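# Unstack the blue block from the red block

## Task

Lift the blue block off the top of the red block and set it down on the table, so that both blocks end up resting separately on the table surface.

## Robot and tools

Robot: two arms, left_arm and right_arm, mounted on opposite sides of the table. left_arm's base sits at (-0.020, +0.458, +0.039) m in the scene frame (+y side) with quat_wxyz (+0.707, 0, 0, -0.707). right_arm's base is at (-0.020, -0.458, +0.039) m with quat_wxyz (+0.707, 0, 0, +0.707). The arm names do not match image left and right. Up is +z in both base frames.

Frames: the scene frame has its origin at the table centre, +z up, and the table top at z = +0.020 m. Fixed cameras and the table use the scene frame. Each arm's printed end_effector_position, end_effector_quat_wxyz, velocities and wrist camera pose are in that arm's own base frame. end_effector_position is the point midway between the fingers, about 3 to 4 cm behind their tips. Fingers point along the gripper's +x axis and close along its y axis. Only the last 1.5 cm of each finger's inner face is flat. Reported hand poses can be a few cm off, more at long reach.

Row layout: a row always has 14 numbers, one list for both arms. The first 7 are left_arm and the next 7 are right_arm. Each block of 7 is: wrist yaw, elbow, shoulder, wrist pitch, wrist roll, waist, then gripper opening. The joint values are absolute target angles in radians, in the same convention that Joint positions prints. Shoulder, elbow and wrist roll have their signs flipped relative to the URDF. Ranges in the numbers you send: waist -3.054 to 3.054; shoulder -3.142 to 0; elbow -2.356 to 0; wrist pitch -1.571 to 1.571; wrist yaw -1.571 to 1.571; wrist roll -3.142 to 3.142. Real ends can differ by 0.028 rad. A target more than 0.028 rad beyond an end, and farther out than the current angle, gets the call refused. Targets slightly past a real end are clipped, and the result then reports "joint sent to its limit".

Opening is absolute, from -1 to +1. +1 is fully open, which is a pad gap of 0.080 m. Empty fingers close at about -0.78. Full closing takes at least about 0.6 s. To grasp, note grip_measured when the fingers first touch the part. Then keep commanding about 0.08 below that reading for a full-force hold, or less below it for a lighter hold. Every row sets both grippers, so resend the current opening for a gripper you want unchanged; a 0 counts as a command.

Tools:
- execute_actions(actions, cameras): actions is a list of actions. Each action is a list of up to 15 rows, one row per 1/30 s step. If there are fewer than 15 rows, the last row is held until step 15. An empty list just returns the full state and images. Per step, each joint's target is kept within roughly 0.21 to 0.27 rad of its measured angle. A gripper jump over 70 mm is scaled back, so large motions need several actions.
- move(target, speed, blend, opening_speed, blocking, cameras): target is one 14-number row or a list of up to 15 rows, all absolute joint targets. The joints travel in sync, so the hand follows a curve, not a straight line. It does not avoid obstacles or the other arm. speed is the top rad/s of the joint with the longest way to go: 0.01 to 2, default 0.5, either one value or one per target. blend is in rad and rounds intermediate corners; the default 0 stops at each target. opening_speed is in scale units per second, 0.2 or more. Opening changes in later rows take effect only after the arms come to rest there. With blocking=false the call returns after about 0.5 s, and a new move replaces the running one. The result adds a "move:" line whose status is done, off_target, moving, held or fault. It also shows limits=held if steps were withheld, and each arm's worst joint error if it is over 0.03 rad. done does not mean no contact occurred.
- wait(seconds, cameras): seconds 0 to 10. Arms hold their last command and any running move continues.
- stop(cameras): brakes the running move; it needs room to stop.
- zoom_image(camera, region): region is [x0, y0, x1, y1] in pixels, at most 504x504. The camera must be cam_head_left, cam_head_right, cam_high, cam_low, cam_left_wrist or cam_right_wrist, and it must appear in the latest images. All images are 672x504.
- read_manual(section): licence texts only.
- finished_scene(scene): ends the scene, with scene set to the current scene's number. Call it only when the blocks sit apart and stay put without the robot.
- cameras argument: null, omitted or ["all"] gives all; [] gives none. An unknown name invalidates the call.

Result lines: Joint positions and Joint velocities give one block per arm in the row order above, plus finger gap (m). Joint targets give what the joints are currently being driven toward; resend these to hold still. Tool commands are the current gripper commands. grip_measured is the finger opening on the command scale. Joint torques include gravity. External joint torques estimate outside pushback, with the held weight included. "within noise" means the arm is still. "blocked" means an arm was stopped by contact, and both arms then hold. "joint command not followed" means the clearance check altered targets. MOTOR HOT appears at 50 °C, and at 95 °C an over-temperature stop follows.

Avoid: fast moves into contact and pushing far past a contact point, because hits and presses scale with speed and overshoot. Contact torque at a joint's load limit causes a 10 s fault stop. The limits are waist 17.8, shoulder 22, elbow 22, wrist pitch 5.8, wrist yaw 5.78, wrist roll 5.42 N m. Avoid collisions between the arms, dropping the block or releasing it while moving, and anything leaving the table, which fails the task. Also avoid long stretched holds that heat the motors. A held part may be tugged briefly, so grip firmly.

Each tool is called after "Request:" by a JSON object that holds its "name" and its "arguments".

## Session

Request:
{"name": "execute_actions", "arguments": {"actions": []}}

Request:
{"name": "zoom_image", "arguments": {"camera": "cam_head_right", "region": [230, 230, 370, 370]}}

Request:
{"name": "zoom_image", "arguments": {"camera": "cam_head_left", "region": [230, 230, 370, 370]}}

Scene clock: 0.00 s.
left_arm: end_effector_position=(+0.1205, -0.0092, +0.1517) grip_measured=+0.989 end_effector_quat_wxyz=(+0.839, +0.126, +0.528, -0.035) | right_arm: end_effector_position=(+0.3088, -0.3677, +0.2907) grip_measured=+1.000 end_effector_quat_wxyz=(+0.849, +0.038, -0.089, -0.520)
Joint names: [wrist yaw, elbow, shoulder, wrist pitch, wrist roll, waist]
Joint positions: left_arm=[-0.225 -0.749 -0.582 -1.33 0.075 -0.357 0.08] | right_arm=[0.338 -0.988 -1.64 0.77 -0.12 -0.768 0.08]
Joint velocities: within noise
Joint torques (N m): no reading
External joint torques (N m): no reading
Heat: left arm: hottest wrist yaw 35 °C (+0.0 °C/min); right arm: hottest wrist pitch 37 °C (+0.0 °C/min).
Joint targets: left_arm=[-0.225 -0.748 -0.581 -1.330 0.075 -0.357] | right_arm=[0.338 -0.991 -1.636 0.771 -0.120 -0.768]
Tool commands: left_gripper/opening=+0.988879 right_gripper/opening=+1.0
camera_calibration:
cam_left_wrist: T_world_to_cam=[[-0.222594, -0.958073, -0.180411, 0.0557256], [-0.971234, 0.233982, -0.0442412, 0.153077], [0.0845993, 0.165374, -0.982596, 0.219438], [0, 0, 0, 1]] pos_world=[0.142513, -0.0187174, 0.232445]
cam_right_wrist: T_world_to_cam=[[-0.883085, -0.447204, -0.142019, 0.158702], [-0.000775979, 0.304066, -0.952651, 0.40967], [0.469212, -0.841161, -0.268863, -0.303416], [0, 0, 0, 1]] pos_world=[0.282832, -0.308816, 0.331233]

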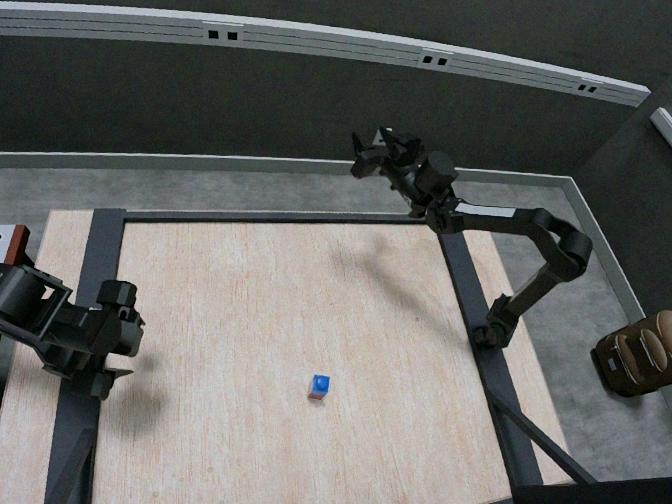

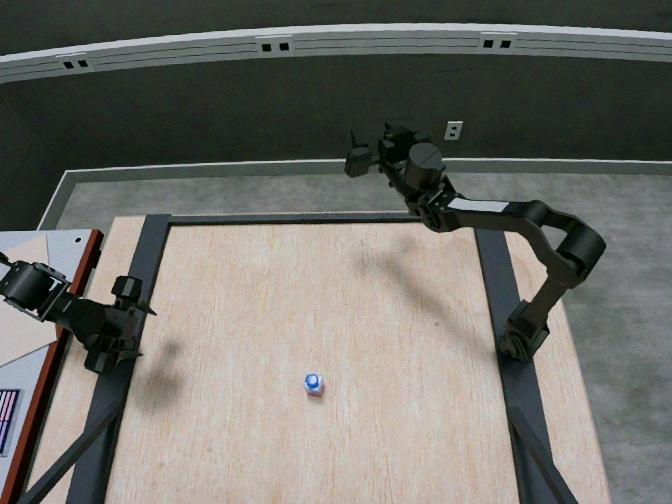

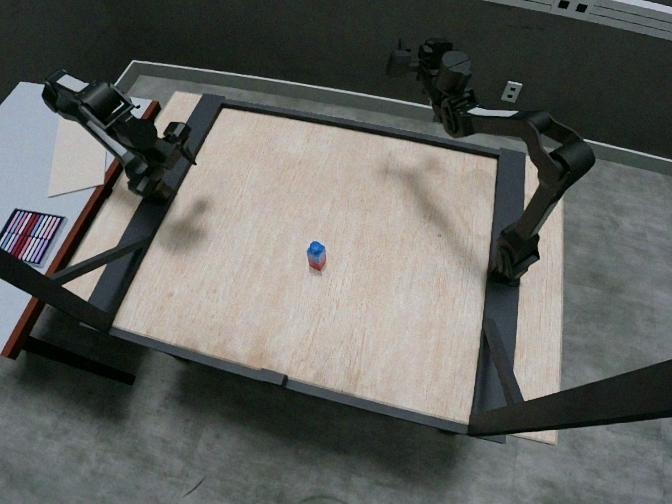

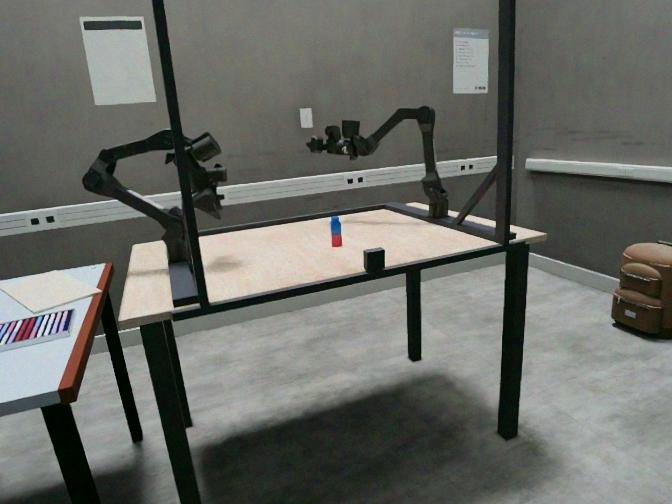

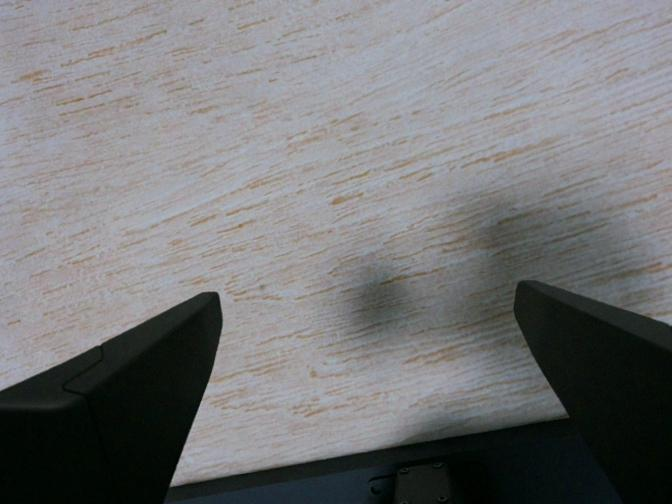

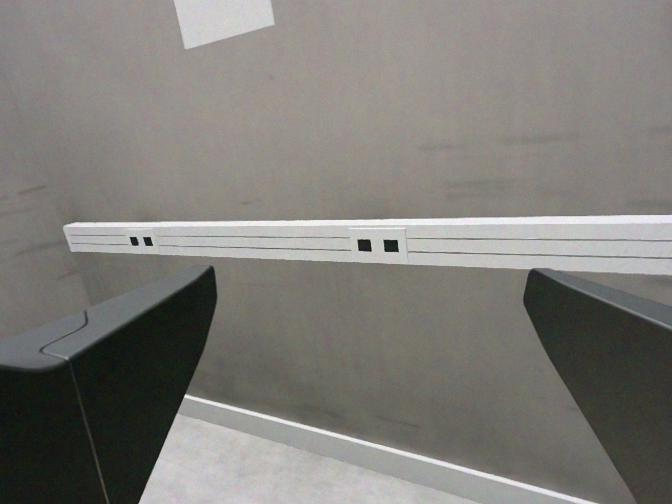

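Scaled by 3.600.

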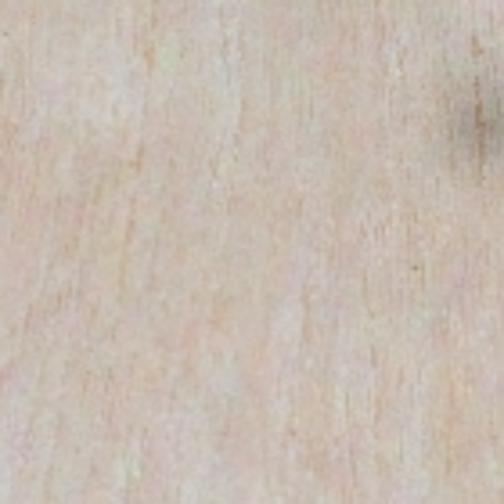

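Scaled by 3.600.

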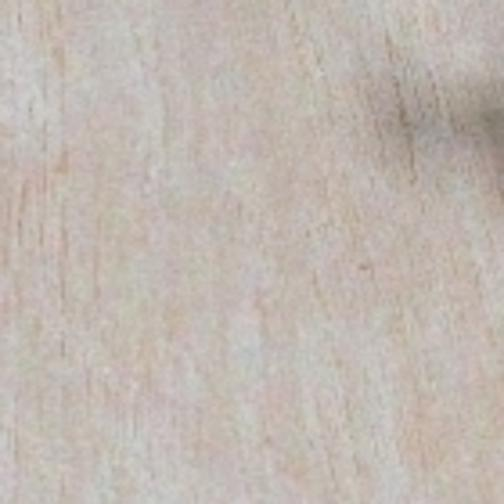

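Request:
{"name": "zoom_image", "arguments": {"camera": "cam_head_right", "region": [280, 350, 350, 420]}}

Request:
{"name": "zoom_image", "arguments": {"camera": "cam_head_left", "region": [285, 350, 355, 420]}}

Request:
{"name": "zoom_image", "arguments": {"camera": "cam_high", "region": [280, 220, 350, 290]}}

Scaled by 7.200.

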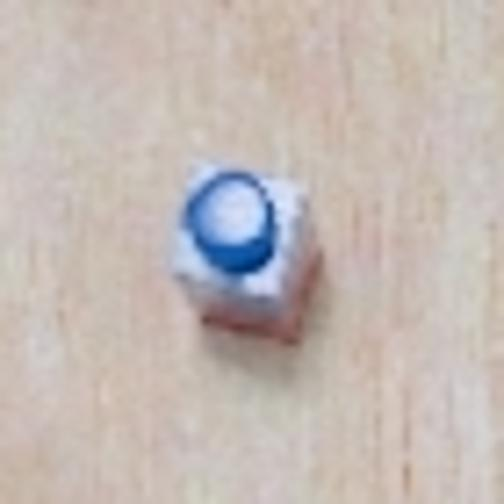

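Scaled by 7.200.

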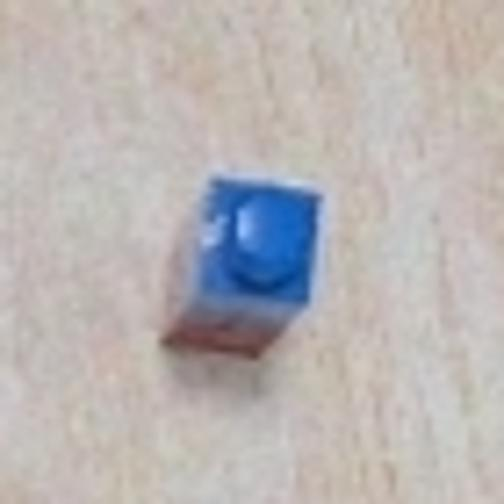

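Scaled by 7.200.

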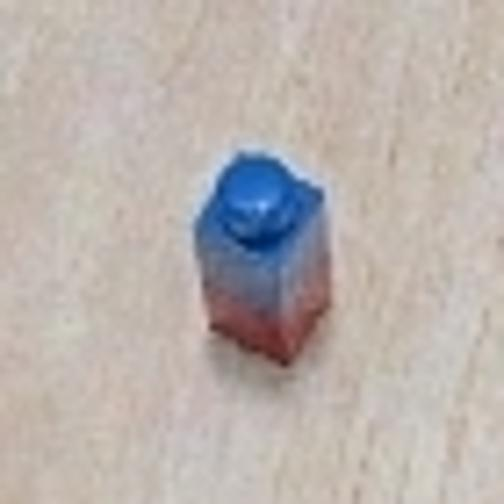

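Request:
{"name": "move", "arguments": {"target": [[-0.017, -0.672, -1.157, -0.297, -0.0126, -0.184, 1.0, 0.5452, -0.75, -1.40, 0.05, -0.3578, 0.432, 1.0], [0.1221, -0.6214, -1.5412, 0.3917, -0.0709, -0.0688, 1.0, 0.5452, -0.5773, -1.6982, 0.4963, -0.3578, 0.4320, 1.0]], "speed": [1.0, 0.7], "blend": 0.08}}

Request:
{"name": "zoom_image", "arguments": {"camera": "cam_right_wrist", "region": [220, 0, 472, 252]}}

Request:
{"name": "zoom_image", "arguments": {"camera": "cam_left_wrist", "region": [220, 100, 472, 352]}}

Scene clock: 16.93 s.
left_arm: end_effector_position=(+0.3965, -0.0465, +0.1083) grip_measured=+0.989 end_effector_quat_wxyz=(+0.963, +0.026, +0.247, -0.100) | right_arm: end_effector_position=(+0.3732, +0.0853, +0.0589) grip_measured=+1.000 end_effector_quat_wxyz=(+0.961, +0.028, +0.255, -0.100)
Joint positions: left_arm=[0.118 -0.633 -1.529 0.389 -0.065 -0.072 0.08] | right_arm=[0.542 -0.582 -1.692 0.492 -0.353 0.429 0.08]
Joint torques (N m): left_arm=[0.22 -4.62 3.89 2.24 -0.18 0.35] | right_arm=[0.38 -4.21 5.32 2.07 -0.1 0.3]
External joint torques (N m): left_arm=[0.18 1.42 -1.83 0.58 -0.17 0.35] | right_arm=[0.18 0.64 -0.41 0.61 -0.09 0.34]
Joint targets: left_arm=[0.122 -0.621 -1.541 0.392 -0.071 -0.069] | right_arm=[0.545 -0.577 -1.698 0.496 -0.358 0.432]
move: done
camera_calibration:
cam_left_wrist: T_world_to_cam=[[-0.225771, -0.973898, -0.0234704, 0.057134], [-0.74895, 0.188929, -0.635122, 0.401697], [0.622978, -0.125814, -0.772055, -0.0901731], [0, 0, 0, 1]]
cam_right_wrist: T_world_to_cam=[[-0.2068, -0.978224, 0.0176716, 0.16874], [-0.771914, 0.152034, -0.61728, 0.33213], [0.601151, -0.141295, -0.786545, -0.0933326], [0, 0, 0, 1]]

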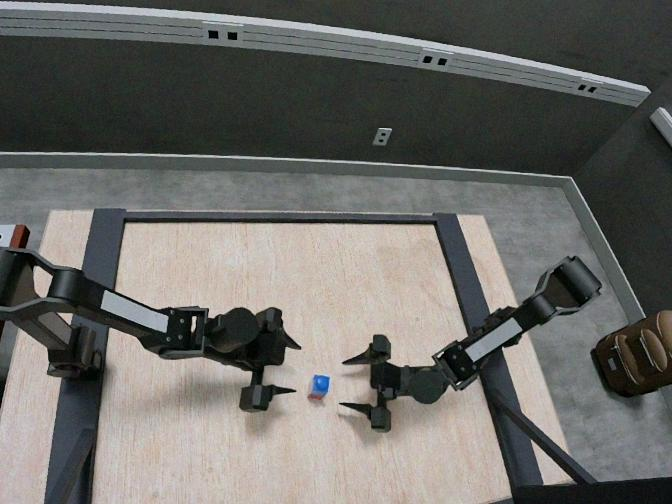

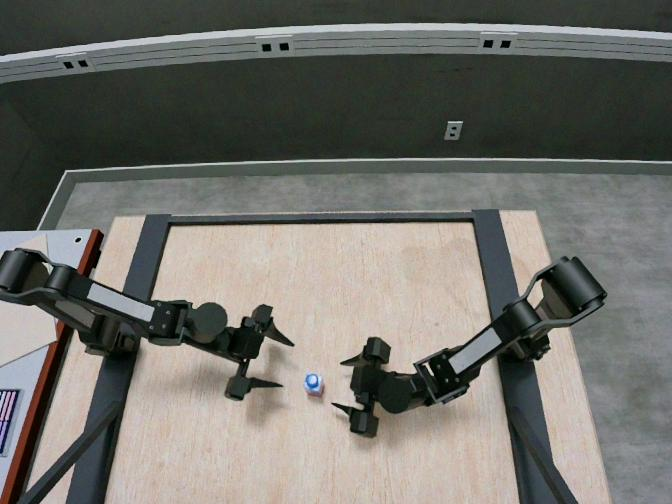

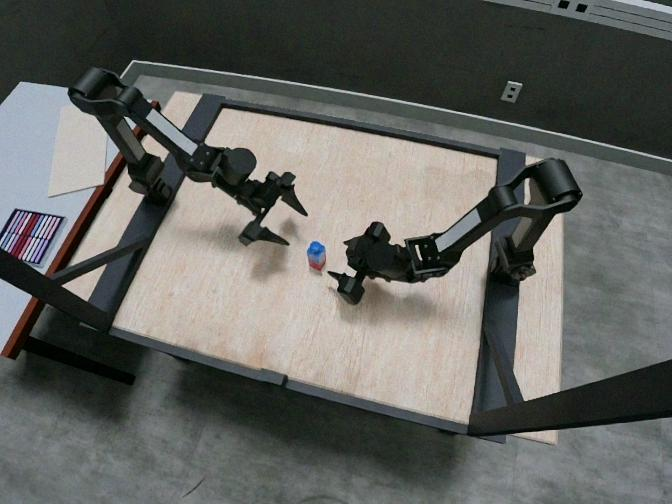

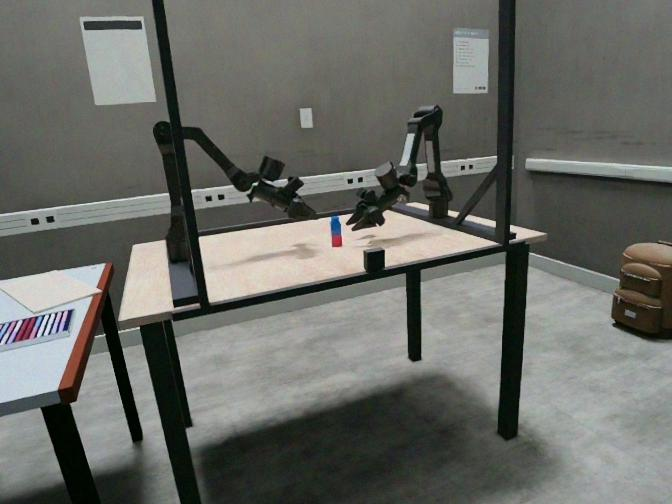

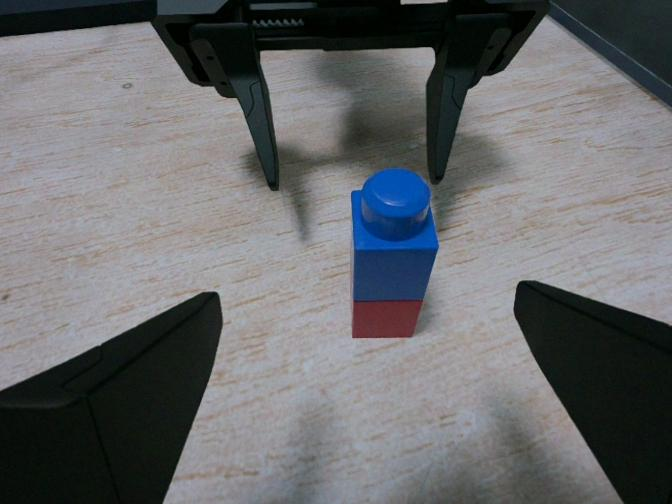

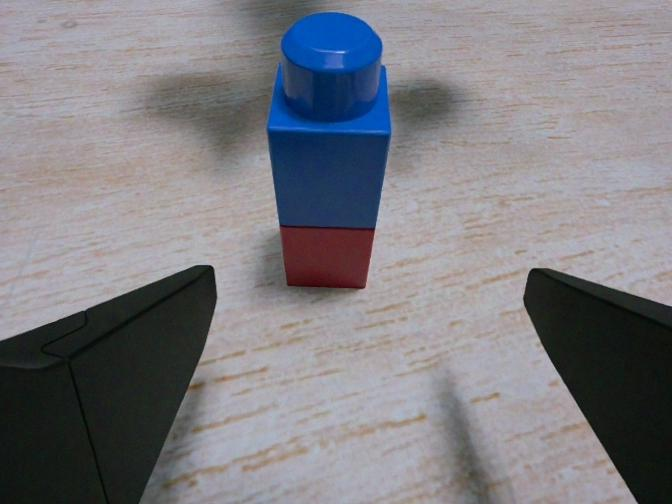

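Scaled by 2.000.

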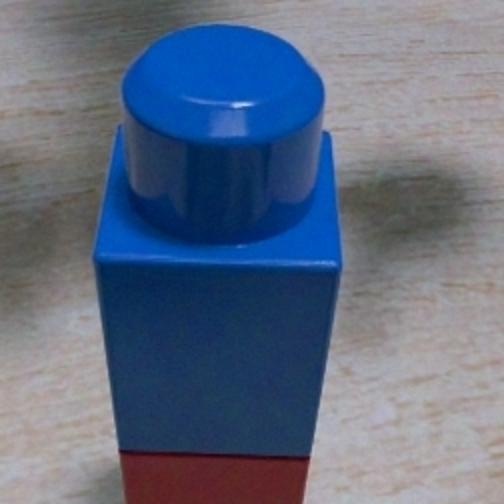

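Scaled by 2.000.

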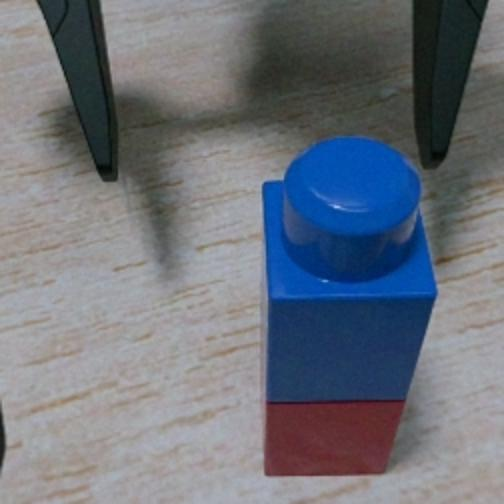

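Request:
{"name": "move", "arguments": {"target": [0.086, -0.759, -1.751, 0.471, -0.046, -0.112, 1.0, 0.4865, -0.772, -1.997, 0.627, -0.308, 0.355, 1.0], "speed": 0.3, "cameras": ["cam_low", "cam_left_wrist", "cam_right_wrist"]}}

Request:
{"name": "zoom_image", "arguments": {"camera": "cam_left_wrist", "region": [220, 200, 500, 450]}}

Request:
{"name": "zoom_image", "arguments": {"camera": "cam_low", "region": [300, 195, 380, 255]}}

Scene clock: 29.80 s.
left_arm: end_effector_position=(+0.4330, -0.0608, +0.0840) grip_measured=+0.989 end_effector_quat_wxyz=(+0.961, +0.027, +0.255, -0.103) | right_arm: end_effector_position=(+0.4290, +0.0852, +0.0205) grip_measured=+1.000 end_effector_quat_wxyz=(+0.960, +0.028, +0.258, -0.104)
Joint positions: left_arm=[0.091 -0.747 -1.736 0.469 -0.051 -0.108 0.08] | right_arm=[0.489 -0.763 -1.989 0.623 -0.313 0.358 0.08]
Joint torques (N m): left_arm=[-0.14 -6.99 4.81 2.2 0.22 -0.44] | right_arm=[0.13 -5.35 6.96 2.07 0.18 -0.38]
External joint torques (N m): left_arm=[-0.17 -1.34 -2.14 0.57 0.22 -0.43] | right_arm=[-0.04 -1.05 -0.29 0.63 0.18 -0.38]
Joint targets: left_arm=[0.086 -0.759 -1.751 0.471 -0.046 -0.112] | right_arm=[0.486 -0.772 -1.997 0.627 -0.308 0.355]
move: done
camera_calibration:
cam_left_wrist: T_world_to_cam=[[-0.231532, -0.972563, -0.0226776, 0.0534033], [-0.757541, 0.19487, -0.623023, 0.419413], [0.610348, -0.127071, -0.781875, -0.127226], [0, 0, 0, 1]]
cam_right_wrist: T_world_to_cam=[[-0.213311, -0.976783, 0.0198096, 0.183445], [-0.774371, 0.156676, -0.613027, 0.35213], [0.595691, -0.146106, -0.789814, -0.154196], [0, 0, 0, 1]]
Images, in order: cam_low, cam_left_wrist, cam_right_wrist.

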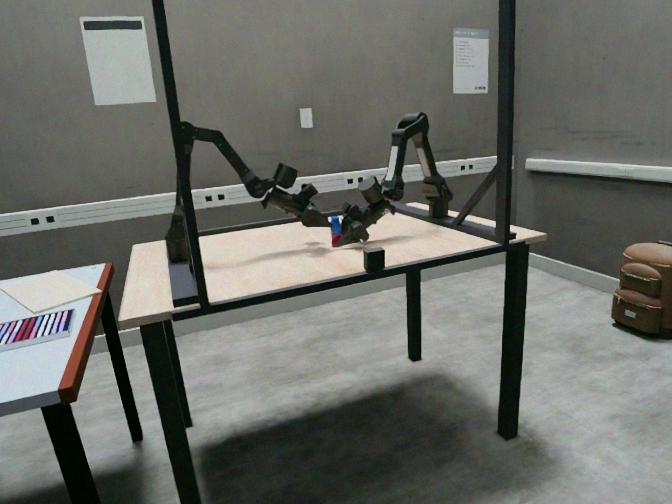

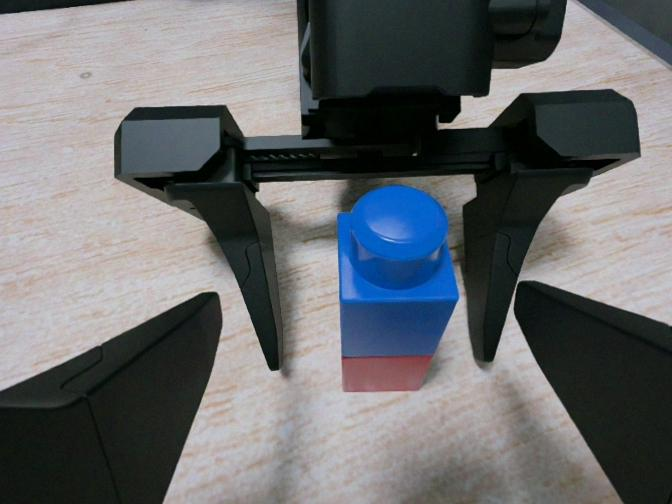

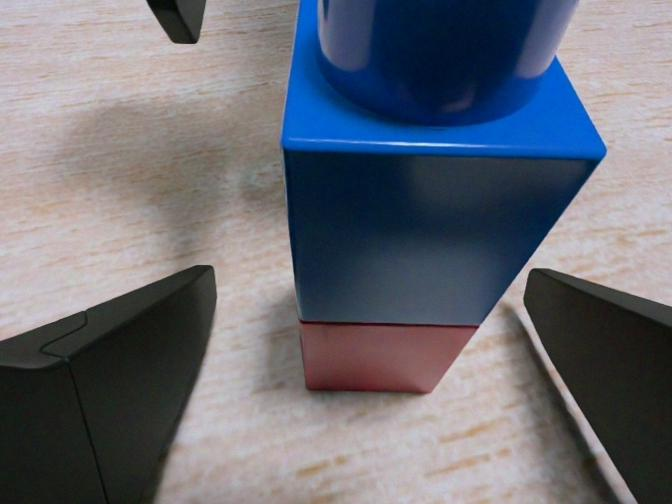

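Scaled by 1.800.

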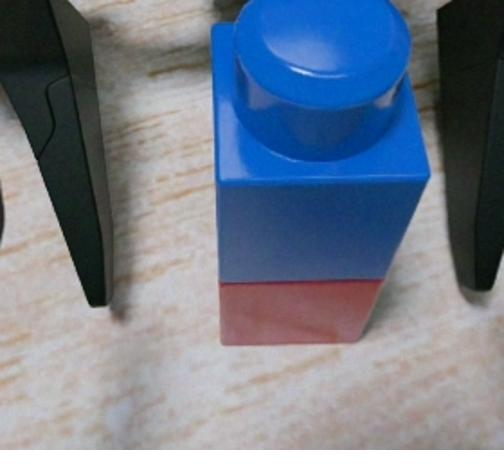

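Scaled by 6.300.

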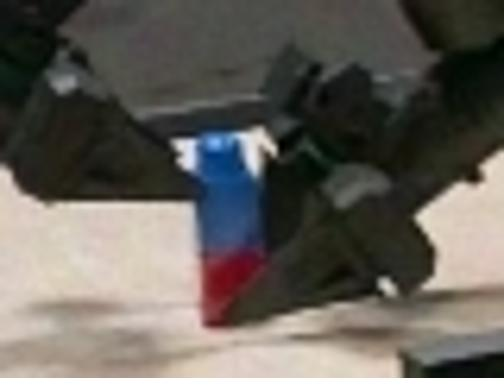

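Request:
{"name": "move", "arguments": {"target": [[0.086, -0.759, -1.751, 0.471, -0.046, -0.112, 1.0, 0.4865, -0.772, -1.997, 0.627, -0.308, 0.355, -0.25], [0.0678, -0.836, -1.888, 0.524, -0.037, -0.136, 1.0, 0.4865, -0.772, -1.997, 0.627, -0.308, 0.355, -0.25], [0.0678, -0.836, -1.888, 0.524, -0.037, -0.136, -0.25, 0.4865, -0.772, -1.997, 0.627, -0.308, 0.355, -0.25]], "speed": 0.25, "opening_speed": 0.7, "cameras": ["cam_low", "cam_left_wrist", "cam_right_wrist"]}}

Scene clock: 39.77 s.
left_arm: end_effector_position=(+0.4557, -0.0727, +0.0642) grip_measured=-0.125 end_effector_quat_wxyz=(+0.960, +0.028, +0.257, -0.105) | right_arm: end_effector_position=(+0.4292, +0.0850, +0.0208) grip_measured=-0.102 end_effector_quat_wxyz=(+0.960, +0.028, +0.257, -0.104)
Joint positions: left_arm=[0.072 -0.825 -1.872 0.522 -0.042 -0.135 0.029] | right_arm=[0.488 -0.763 -1.989 0.624 -0.313 0.358 0.03]
Joint torques (N m): left_arm=[-0.14 -6.66 5.49 2.19 0.17 0.01] | right_arm=[0.13 -5.31 6.87 2.06 0.19 -0.32]
External joint torques (N m): left_arm=[-0.16 -1.14 -2.35 0.53 0.18 -0.04] | right_arm=[-0.05 -0.95 -0.44 0.6 0.19 -0.31]
Heat: left arm: hottest wrist pitch 37 °C (+4.5 °C/min); right arm: hottest wrist pitch 42 °C (+7.5 °C/min).
Joint targets: left_arm=[0.068 -0.836 -1.888 0.524 -0.037 -0.136] | right_arm=[0.486 -0.772 -1.997 0.627 -0.308 0.355]
move: done
camera_calibration:
cam_left_wrist: T_world_to_cam=[[-0.237393, -0.971135, -0.0232465, 0.0494274], [-0.759796, 0.200536, -0.618463, 0.427691], [0.605273, -0.129156, -0.78547, -0.155706], [0, 0, 0, 1]]
cam_right_wrist: T_world_to_cam=[[-0.213769, -0.976699, 0.0190074, 0.183509], [-0.77369, 0.157393, -0.613703, 0.352166], [0.596412, -0.145897, -0.789308, -0.154542], [0, 0, 0, 1]]
Images, in order: cam_low, cam_left_wrist, cam_right_wrist.

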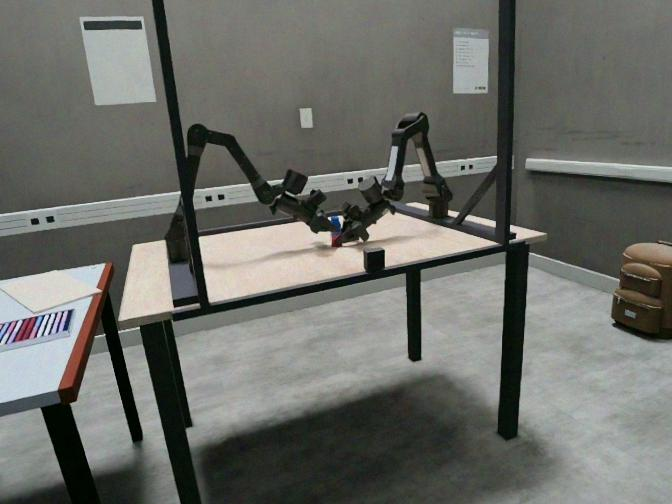

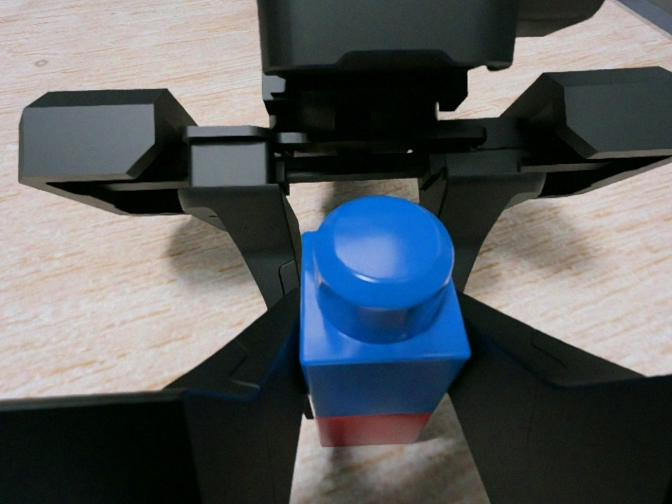

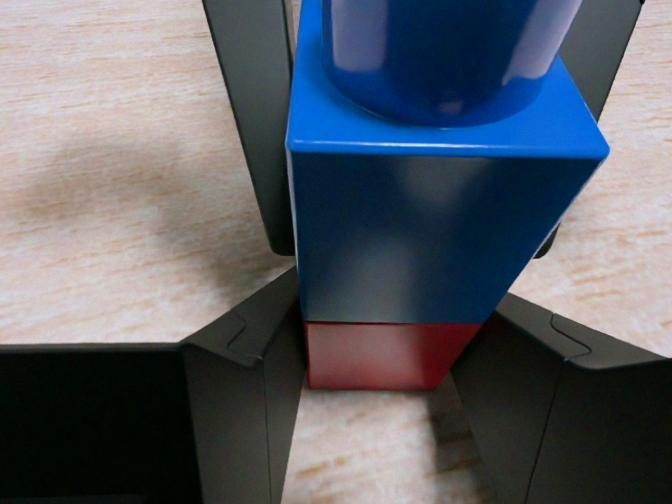

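Request:
{"name": "move", "arguments": {"target": [[0.0678, -0.838, -1.857, 0.521, -0.037, -0.136, -0.25, 0.4865, -0.772, -1.997, 0.627, -0.308, 0.355, -0.25], [0.0678, -0.863, -1.798, 0.434, -0.037, -0.136, -0.25, 0.4865, -0.772, -1.997, 0.627, -0.308, 0.355, -0.25], [0.0678, -0.916, -1.721, 0.304, -0.037, -0.136, -0.25, 0.4865, -0.772, -1.997, 0.627, -0.308, 0.355, -0.25]], "speed": [0.12, 0.15, 0.2], "blend": [0.005, 0.02, 0], "cameras": ["cam_left_wrist", "cam_right_wrist"]}}

Scene clock: 49.53 s.
left_arm: end_effector_position=(+0.4555, -0.0726, +0.1149) grip_measured=-0.125 end_effector_quat_wxyz=(+0.960, +0.028, +0.257, -0.105) | right_arm: end_effector_position=(+0.4317, +0.0847, +0.0231) grip_measured=-0.102 end_effector_quat_wxyz=(+0.961, +0.030, +0.253, -0.105)
Joint positions: left_arm=[0.072 -0.905 -1.734 0.305 -0.042 -0.135 0.029] | right_arm=[0.488 -0.77 -1.99 0.627 -0.313 0.355 0.03]
Joint torques (N m): left_arm=[-0.11 -7.49 8.64 1.99 0.21 0.02] | right_arm=[0.11 -4.59 7.01 1.79 0.17 -0.1]
External joint torques (N m): left_arm=[-0.13 -1.37 1.27 0.38 0.21 -0.02] | right_arm=[-0.06 -0.19 -0.33 0.32 0.17 -0.09]
Joint targets: left_arm=[0.068 -0.916 -1.721 0.304 -0.037 -0.136] | right_arm=[0.486 -0.772 -1.997 0.627 -0.308 0.355]
move: done
camera_calibration:
cam_left_wrist: T_world_to_cam=[[-0.237054, -0.971212, -0.0235164, 0.0505062], [-0.759378, 0.200339, -0.619039, 0.458678], [0.605929, -0.128888, -0.785008, -0.116089], [0, 0, 0, 1]]
cam_right_wrist: T_world_to_cam=[[-0.216518, -0.976178, 0.0140441, 0.184949], [-0.767972, 0.161421, -0.619809, 0.352897], [0.602776, -0.144985, -0.784627, -0.15716], [0, 0, 0, 1]]
Images, in order: cam_left_wrist, cam_right_wrist.

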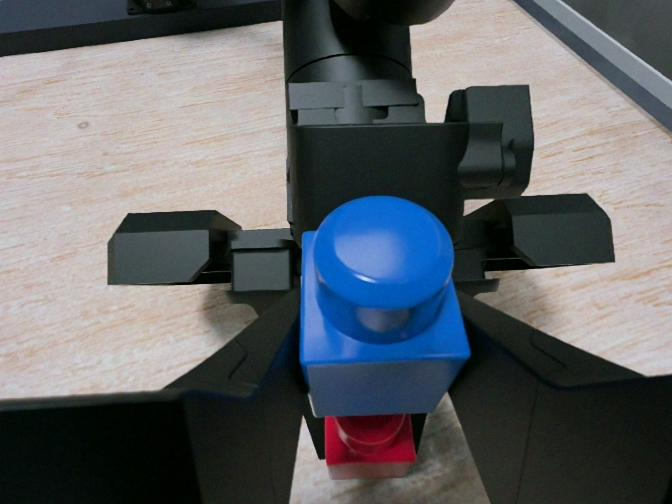

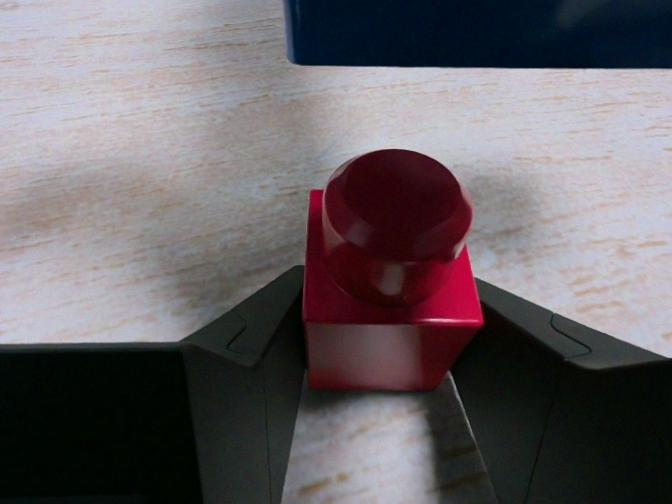

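Request:
{"name": "move", "arguments": {"target": [[0.0678, -0.916, -1.721, 0.304, -0.037, 0.140, -0.25, 0.4865, -0.772, -2.003, 0.627, -0.308, 0.355, -0.25], [0.0678, -0.795, -1.948, 0.604, -0.037, 0.140, -0.25, 0.4865, -0.772, -2.003, 0.627, -0.308, 0.355, -0.25], [0.0678, -0.7815, -2.013, 0.683, -0.037, 0.140, -0.25, 0.4865, -0.772, -2.003, 0.627, -0.308, 0.355, -0.25]], "speed": [0.35, 0.35, 0.1], "blend": [0.03, 0.02, 0], "cameras": ["cam_left_wrist", "cam_right_wrist"]}}

Request:
{"name": "zoom_image", "arguments": {"camera": "cam_right_wrist", "region": [400, 0, 672, 220]}}

Scene clock: 55.07 s.
left_arm: end_effector_position=(+0.4580, +0.0537, +0.0269) grip_measured=-0.125 end_effector_quat_wxyz=(+0.965, -0.007, +0.259, +0.028) | right_arm: end_effector_position=(+0.4313, +0.0845, +0.0207) grip_measured=-0.102 end_effector_quat_wxyz=(+0.961, +0.029, +0.256, -0.105)
Joint positions: left_arm=[0.07 -0.791 -1.998 0.68 -0.042 0.14 0.029] | right_arm=[0.488 -0.77 -1.995 0.627 -0.313 0.355 0.03]
Joint torques (N m): left_arm=[-0.07 -3.88 5.83 2.27 0.17 0.1] | right_arm=[0.12 -4.51 7.02 1.77 0.18 -0.03]
External joint torques (N m): left_arm=[-0.1 0.95 -2.21 0.62 0.18 0.1] | right_arm=[-0.05 -0.2 -0.28 0.33 0.18 -0.03]
Joint targets: left_arm=[0.068 -0.781 -2.013 0.683 -0.037 0.140] | right_arm=[0.486 -0.772 -2.003 0.627 -0.308 0.355]
move: done
camera_calibration:
cam_left_wrist: T_world_to_cam=[[0.0361357, -0.999057, -0.0240791, 0.0480874], [-0.786472, -0.0135642, -0.617477, 0.404696], [0.616568, 0.0412505, -0.78622, -0.184386], [0, 0, 0, 1]]
cam_right_wrist: T_world_to_cam=[[-0.216435, -0.976147, 0.0171464, 0.184626], [-0.771287, 0.160192, -0.615999, 0.352574], [0.598558, -0.146548, -0.787561, -0.156766], [0, 0, 0, 1]]
Images, in order: cam_left_wrist, cam_right_wrist.

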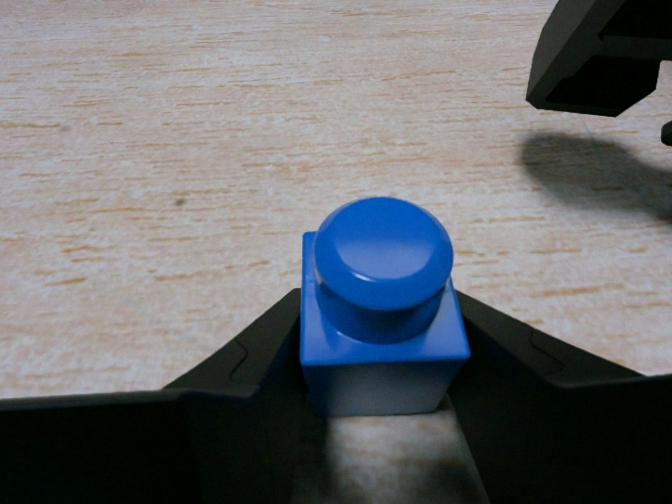

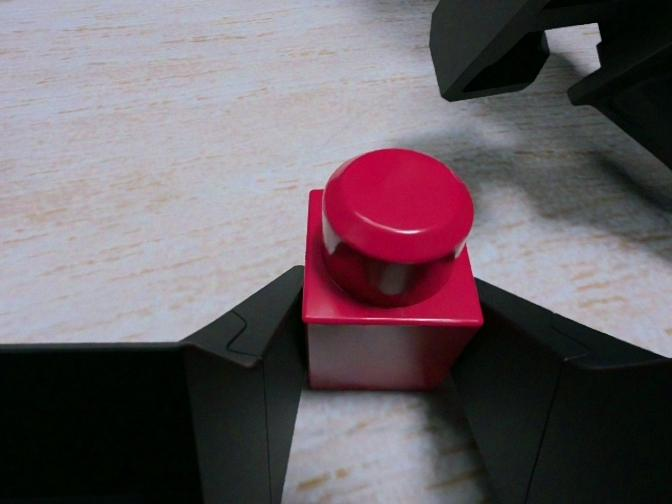

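Scaled by 1.853.

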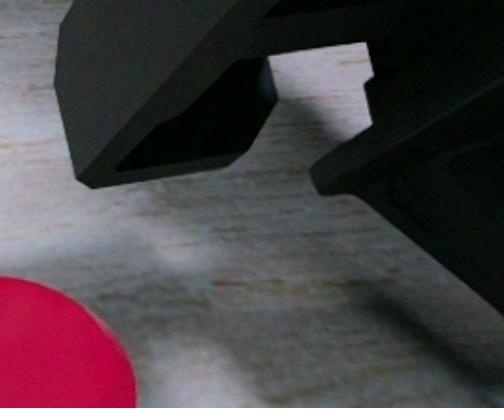

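Request:
{"name": "move", "arguments": {"target": [[0.0678, -0.7805, -2.017, 0.686, -0.037, 0.140, -0.25, 0.4865, -0.772, -2.004, 0.627, -0.308, 0.355, -0.25], [0.0678, -0.7805, -2.017, 0.686, -0.037, 0.140, 0.8, 0.4865, -0.772, -2.004, 0.627, -0.308, 0.355, 0.8]], "speed": 0.05, "opening_speed": 0.6, "cameras": ["cam_left_wrist", "cam_right_wrist"]}}

Scene clock: 59.97 s.
left_arm: end_effector_position=(+0.4579, +0.0537, +0.0257) grip_measured=+0.796 end_effector_quat_wxyz=(+0.965, -0.007, +0.260, +0.028) | right_arm: end_effector_position=(+0.4312, +0.0845, +0.0204) grip_measured=+0.796 end_effector_quat_wxyz=(+0.960, +0.029, +0.256, -0.105)
Joint positions: left_arm=[0.07 -0.79 -2.001 0.684 -0.042 0.14 0.071] | right_arm=[0.488 -0.77 -1.996 0.627 -0.313 0.355 0.071]
Joint torques (N m): left_arm=[-0.03 -3.78 5.81 2.24 0.18 0.09] | right_arm=[0.14 -4.48 6.95 1.79 0.18 0.01]
External joint torques (N m): left_arm=[-0.06 1.08 -2.3 0.56 0.18 0.1] | right_arm=[-0.02 -0.09 -0.44 0.32 0.18 -0.04]
Joint targets: left_arm=[0.068 -0.780 -2.017 0.686 -0.037 0.140] | right_arm=[0.486 -0.772 -2.004 0.627 -0.308 0.355]
move: done
camera_calibration:
cam_left_wrist: T_world_to_cam=[[0.0361175, -0.999059, -0.0240003, 0.0480522], [-0.786938, -0.0136298, -0.616881, 0.404053], [0.615974, 0.041167, -0.78669, -0.184981], [0, 0, 0, 1]]
cam_right_wrist: T_world_to_cam=[[-0.216422, -0.976142, 0.0175599, 0.184583], [-0.771728, 0.160029, -0.615489, 0.35253], [0.597995, -0.146757, -0.78795, -0.156714], [0, 0, 0, 1]]
Images, in order: cam_left_wrist, cam_right_wrist.

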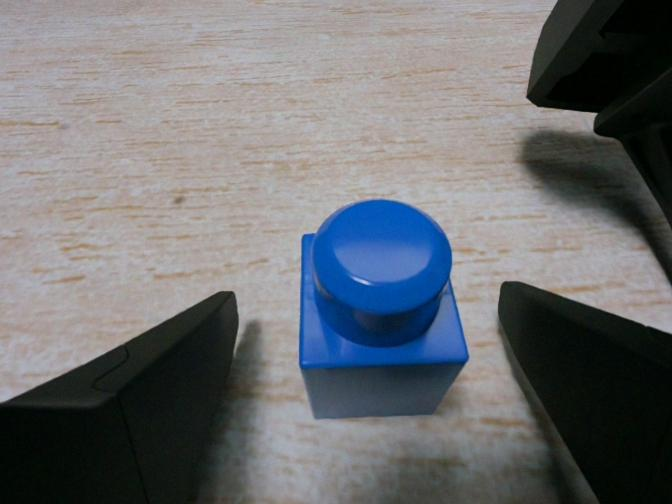

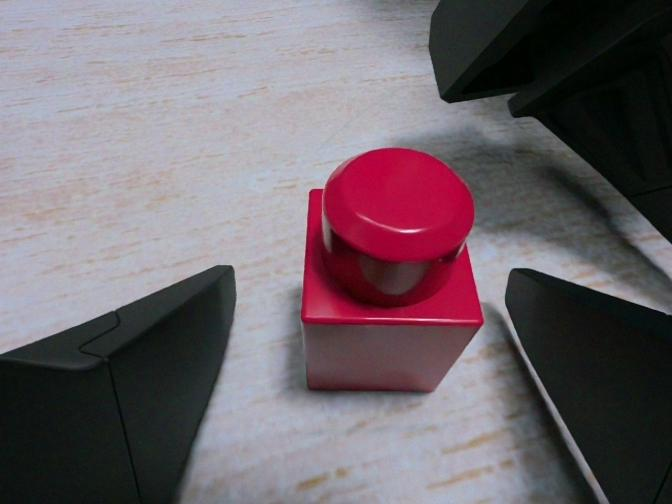

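Request:
{"name": "move", "arguments": {"target": [[0.0678, -0.803, -1.982, 0.686, -0.037, 0.140, 0.8, 0.4865, -0.760, -1.970, 0.627, -0.308, 0.355, 0.8], [0.0678, -0.916, -1.721, 0.304, -0.037, 0.140, 0.8, 0.5452, -0.572, -1.680, 0.494, -0.356, 0.430, 0.8]], "speed": 0.5, "blend": 0.01, "cameras": ["cam_head_right", "cam_left_wrist", "cam_right_wrist"]}}

Scene clock: 62.23 s.
left_arm: end_effector_position=(+0.4586, +0.0538, +0.1168) grip_measured=+0.797 end_effector_quat_wxyz=(+0.966, -0.007, +0.256, +0.028) | right_arm: end_effector_position=(+0.3723, +0.0840, +0.0575) grip_measured=+0.797 end_effector_quat_wxyz=(+0.961, +0.026, +0.257, -0.101)
Joint positions: left_arm=[0.07 -0.907 -1.731 0.305 -0.042 0.14 0.071] | right_arm=[0.541 -0.577 -1.693 0.495 -0.351 0.427 0.071]
Joint torques (N m): left_arm=[-0.07 -7.25 8.13 1.98 0.19 -0.01] | right_arm=[0.33 -4.15 7.61 1.69 -0.14 0.38]
External joint torques (N m): left_arm=[-0.1 -1.05 0.68 0.35 0.19 0.01] | right_arm=[0.14 0.65 1.92 0.25 -0.14 0.35]
Joint targets: left_arm=[0.068 -0.916 -1.721 0.304 -0.037 0.140] | right_arm=[0.545 -0.572 -1.680 0.494 -0.356 0.430]
move: done
camera_calibration:
cam_left_wrist: T_world_to_cam=[[0.0362925, -0.999035, -0.0247483, 0.0503213], [-0.78249, -0.0130046, -0.622527, 0.459421], [0.621604, 0.0419584, -0.782207, -0.116914], [0, 0, 0, 1]]
cam_right_wrist: T_world_to_cam=[[-0.20737, -0.978024, 0.0216229, 0.167292], [-0.77388, 0.150484, -0.615195, 0.331528], [0.598421, -0.144307, -0.788078, -0.0927271], [0, 0, 0, 1]]
Images, in order: cam_head_right, cam_left_wrist, cam_right_wrist.

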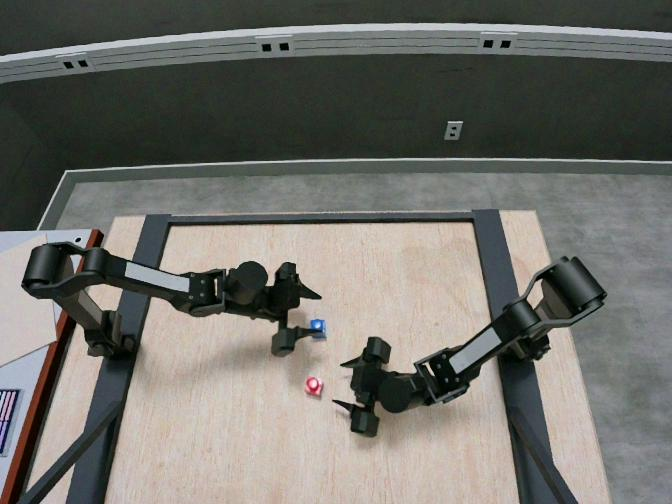

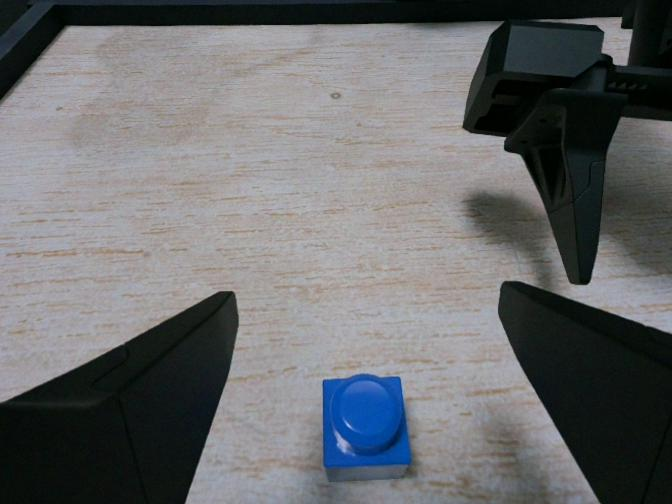

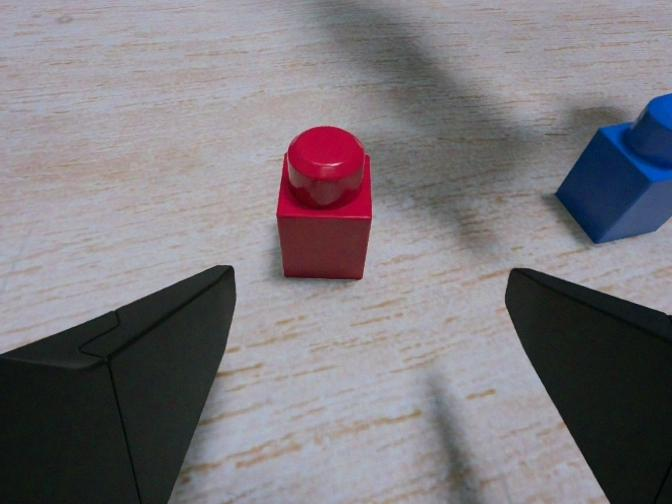

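Request:
{"name": "finished_scene", "arguments": {"scene": 3}}

The scene is finished: the task was done.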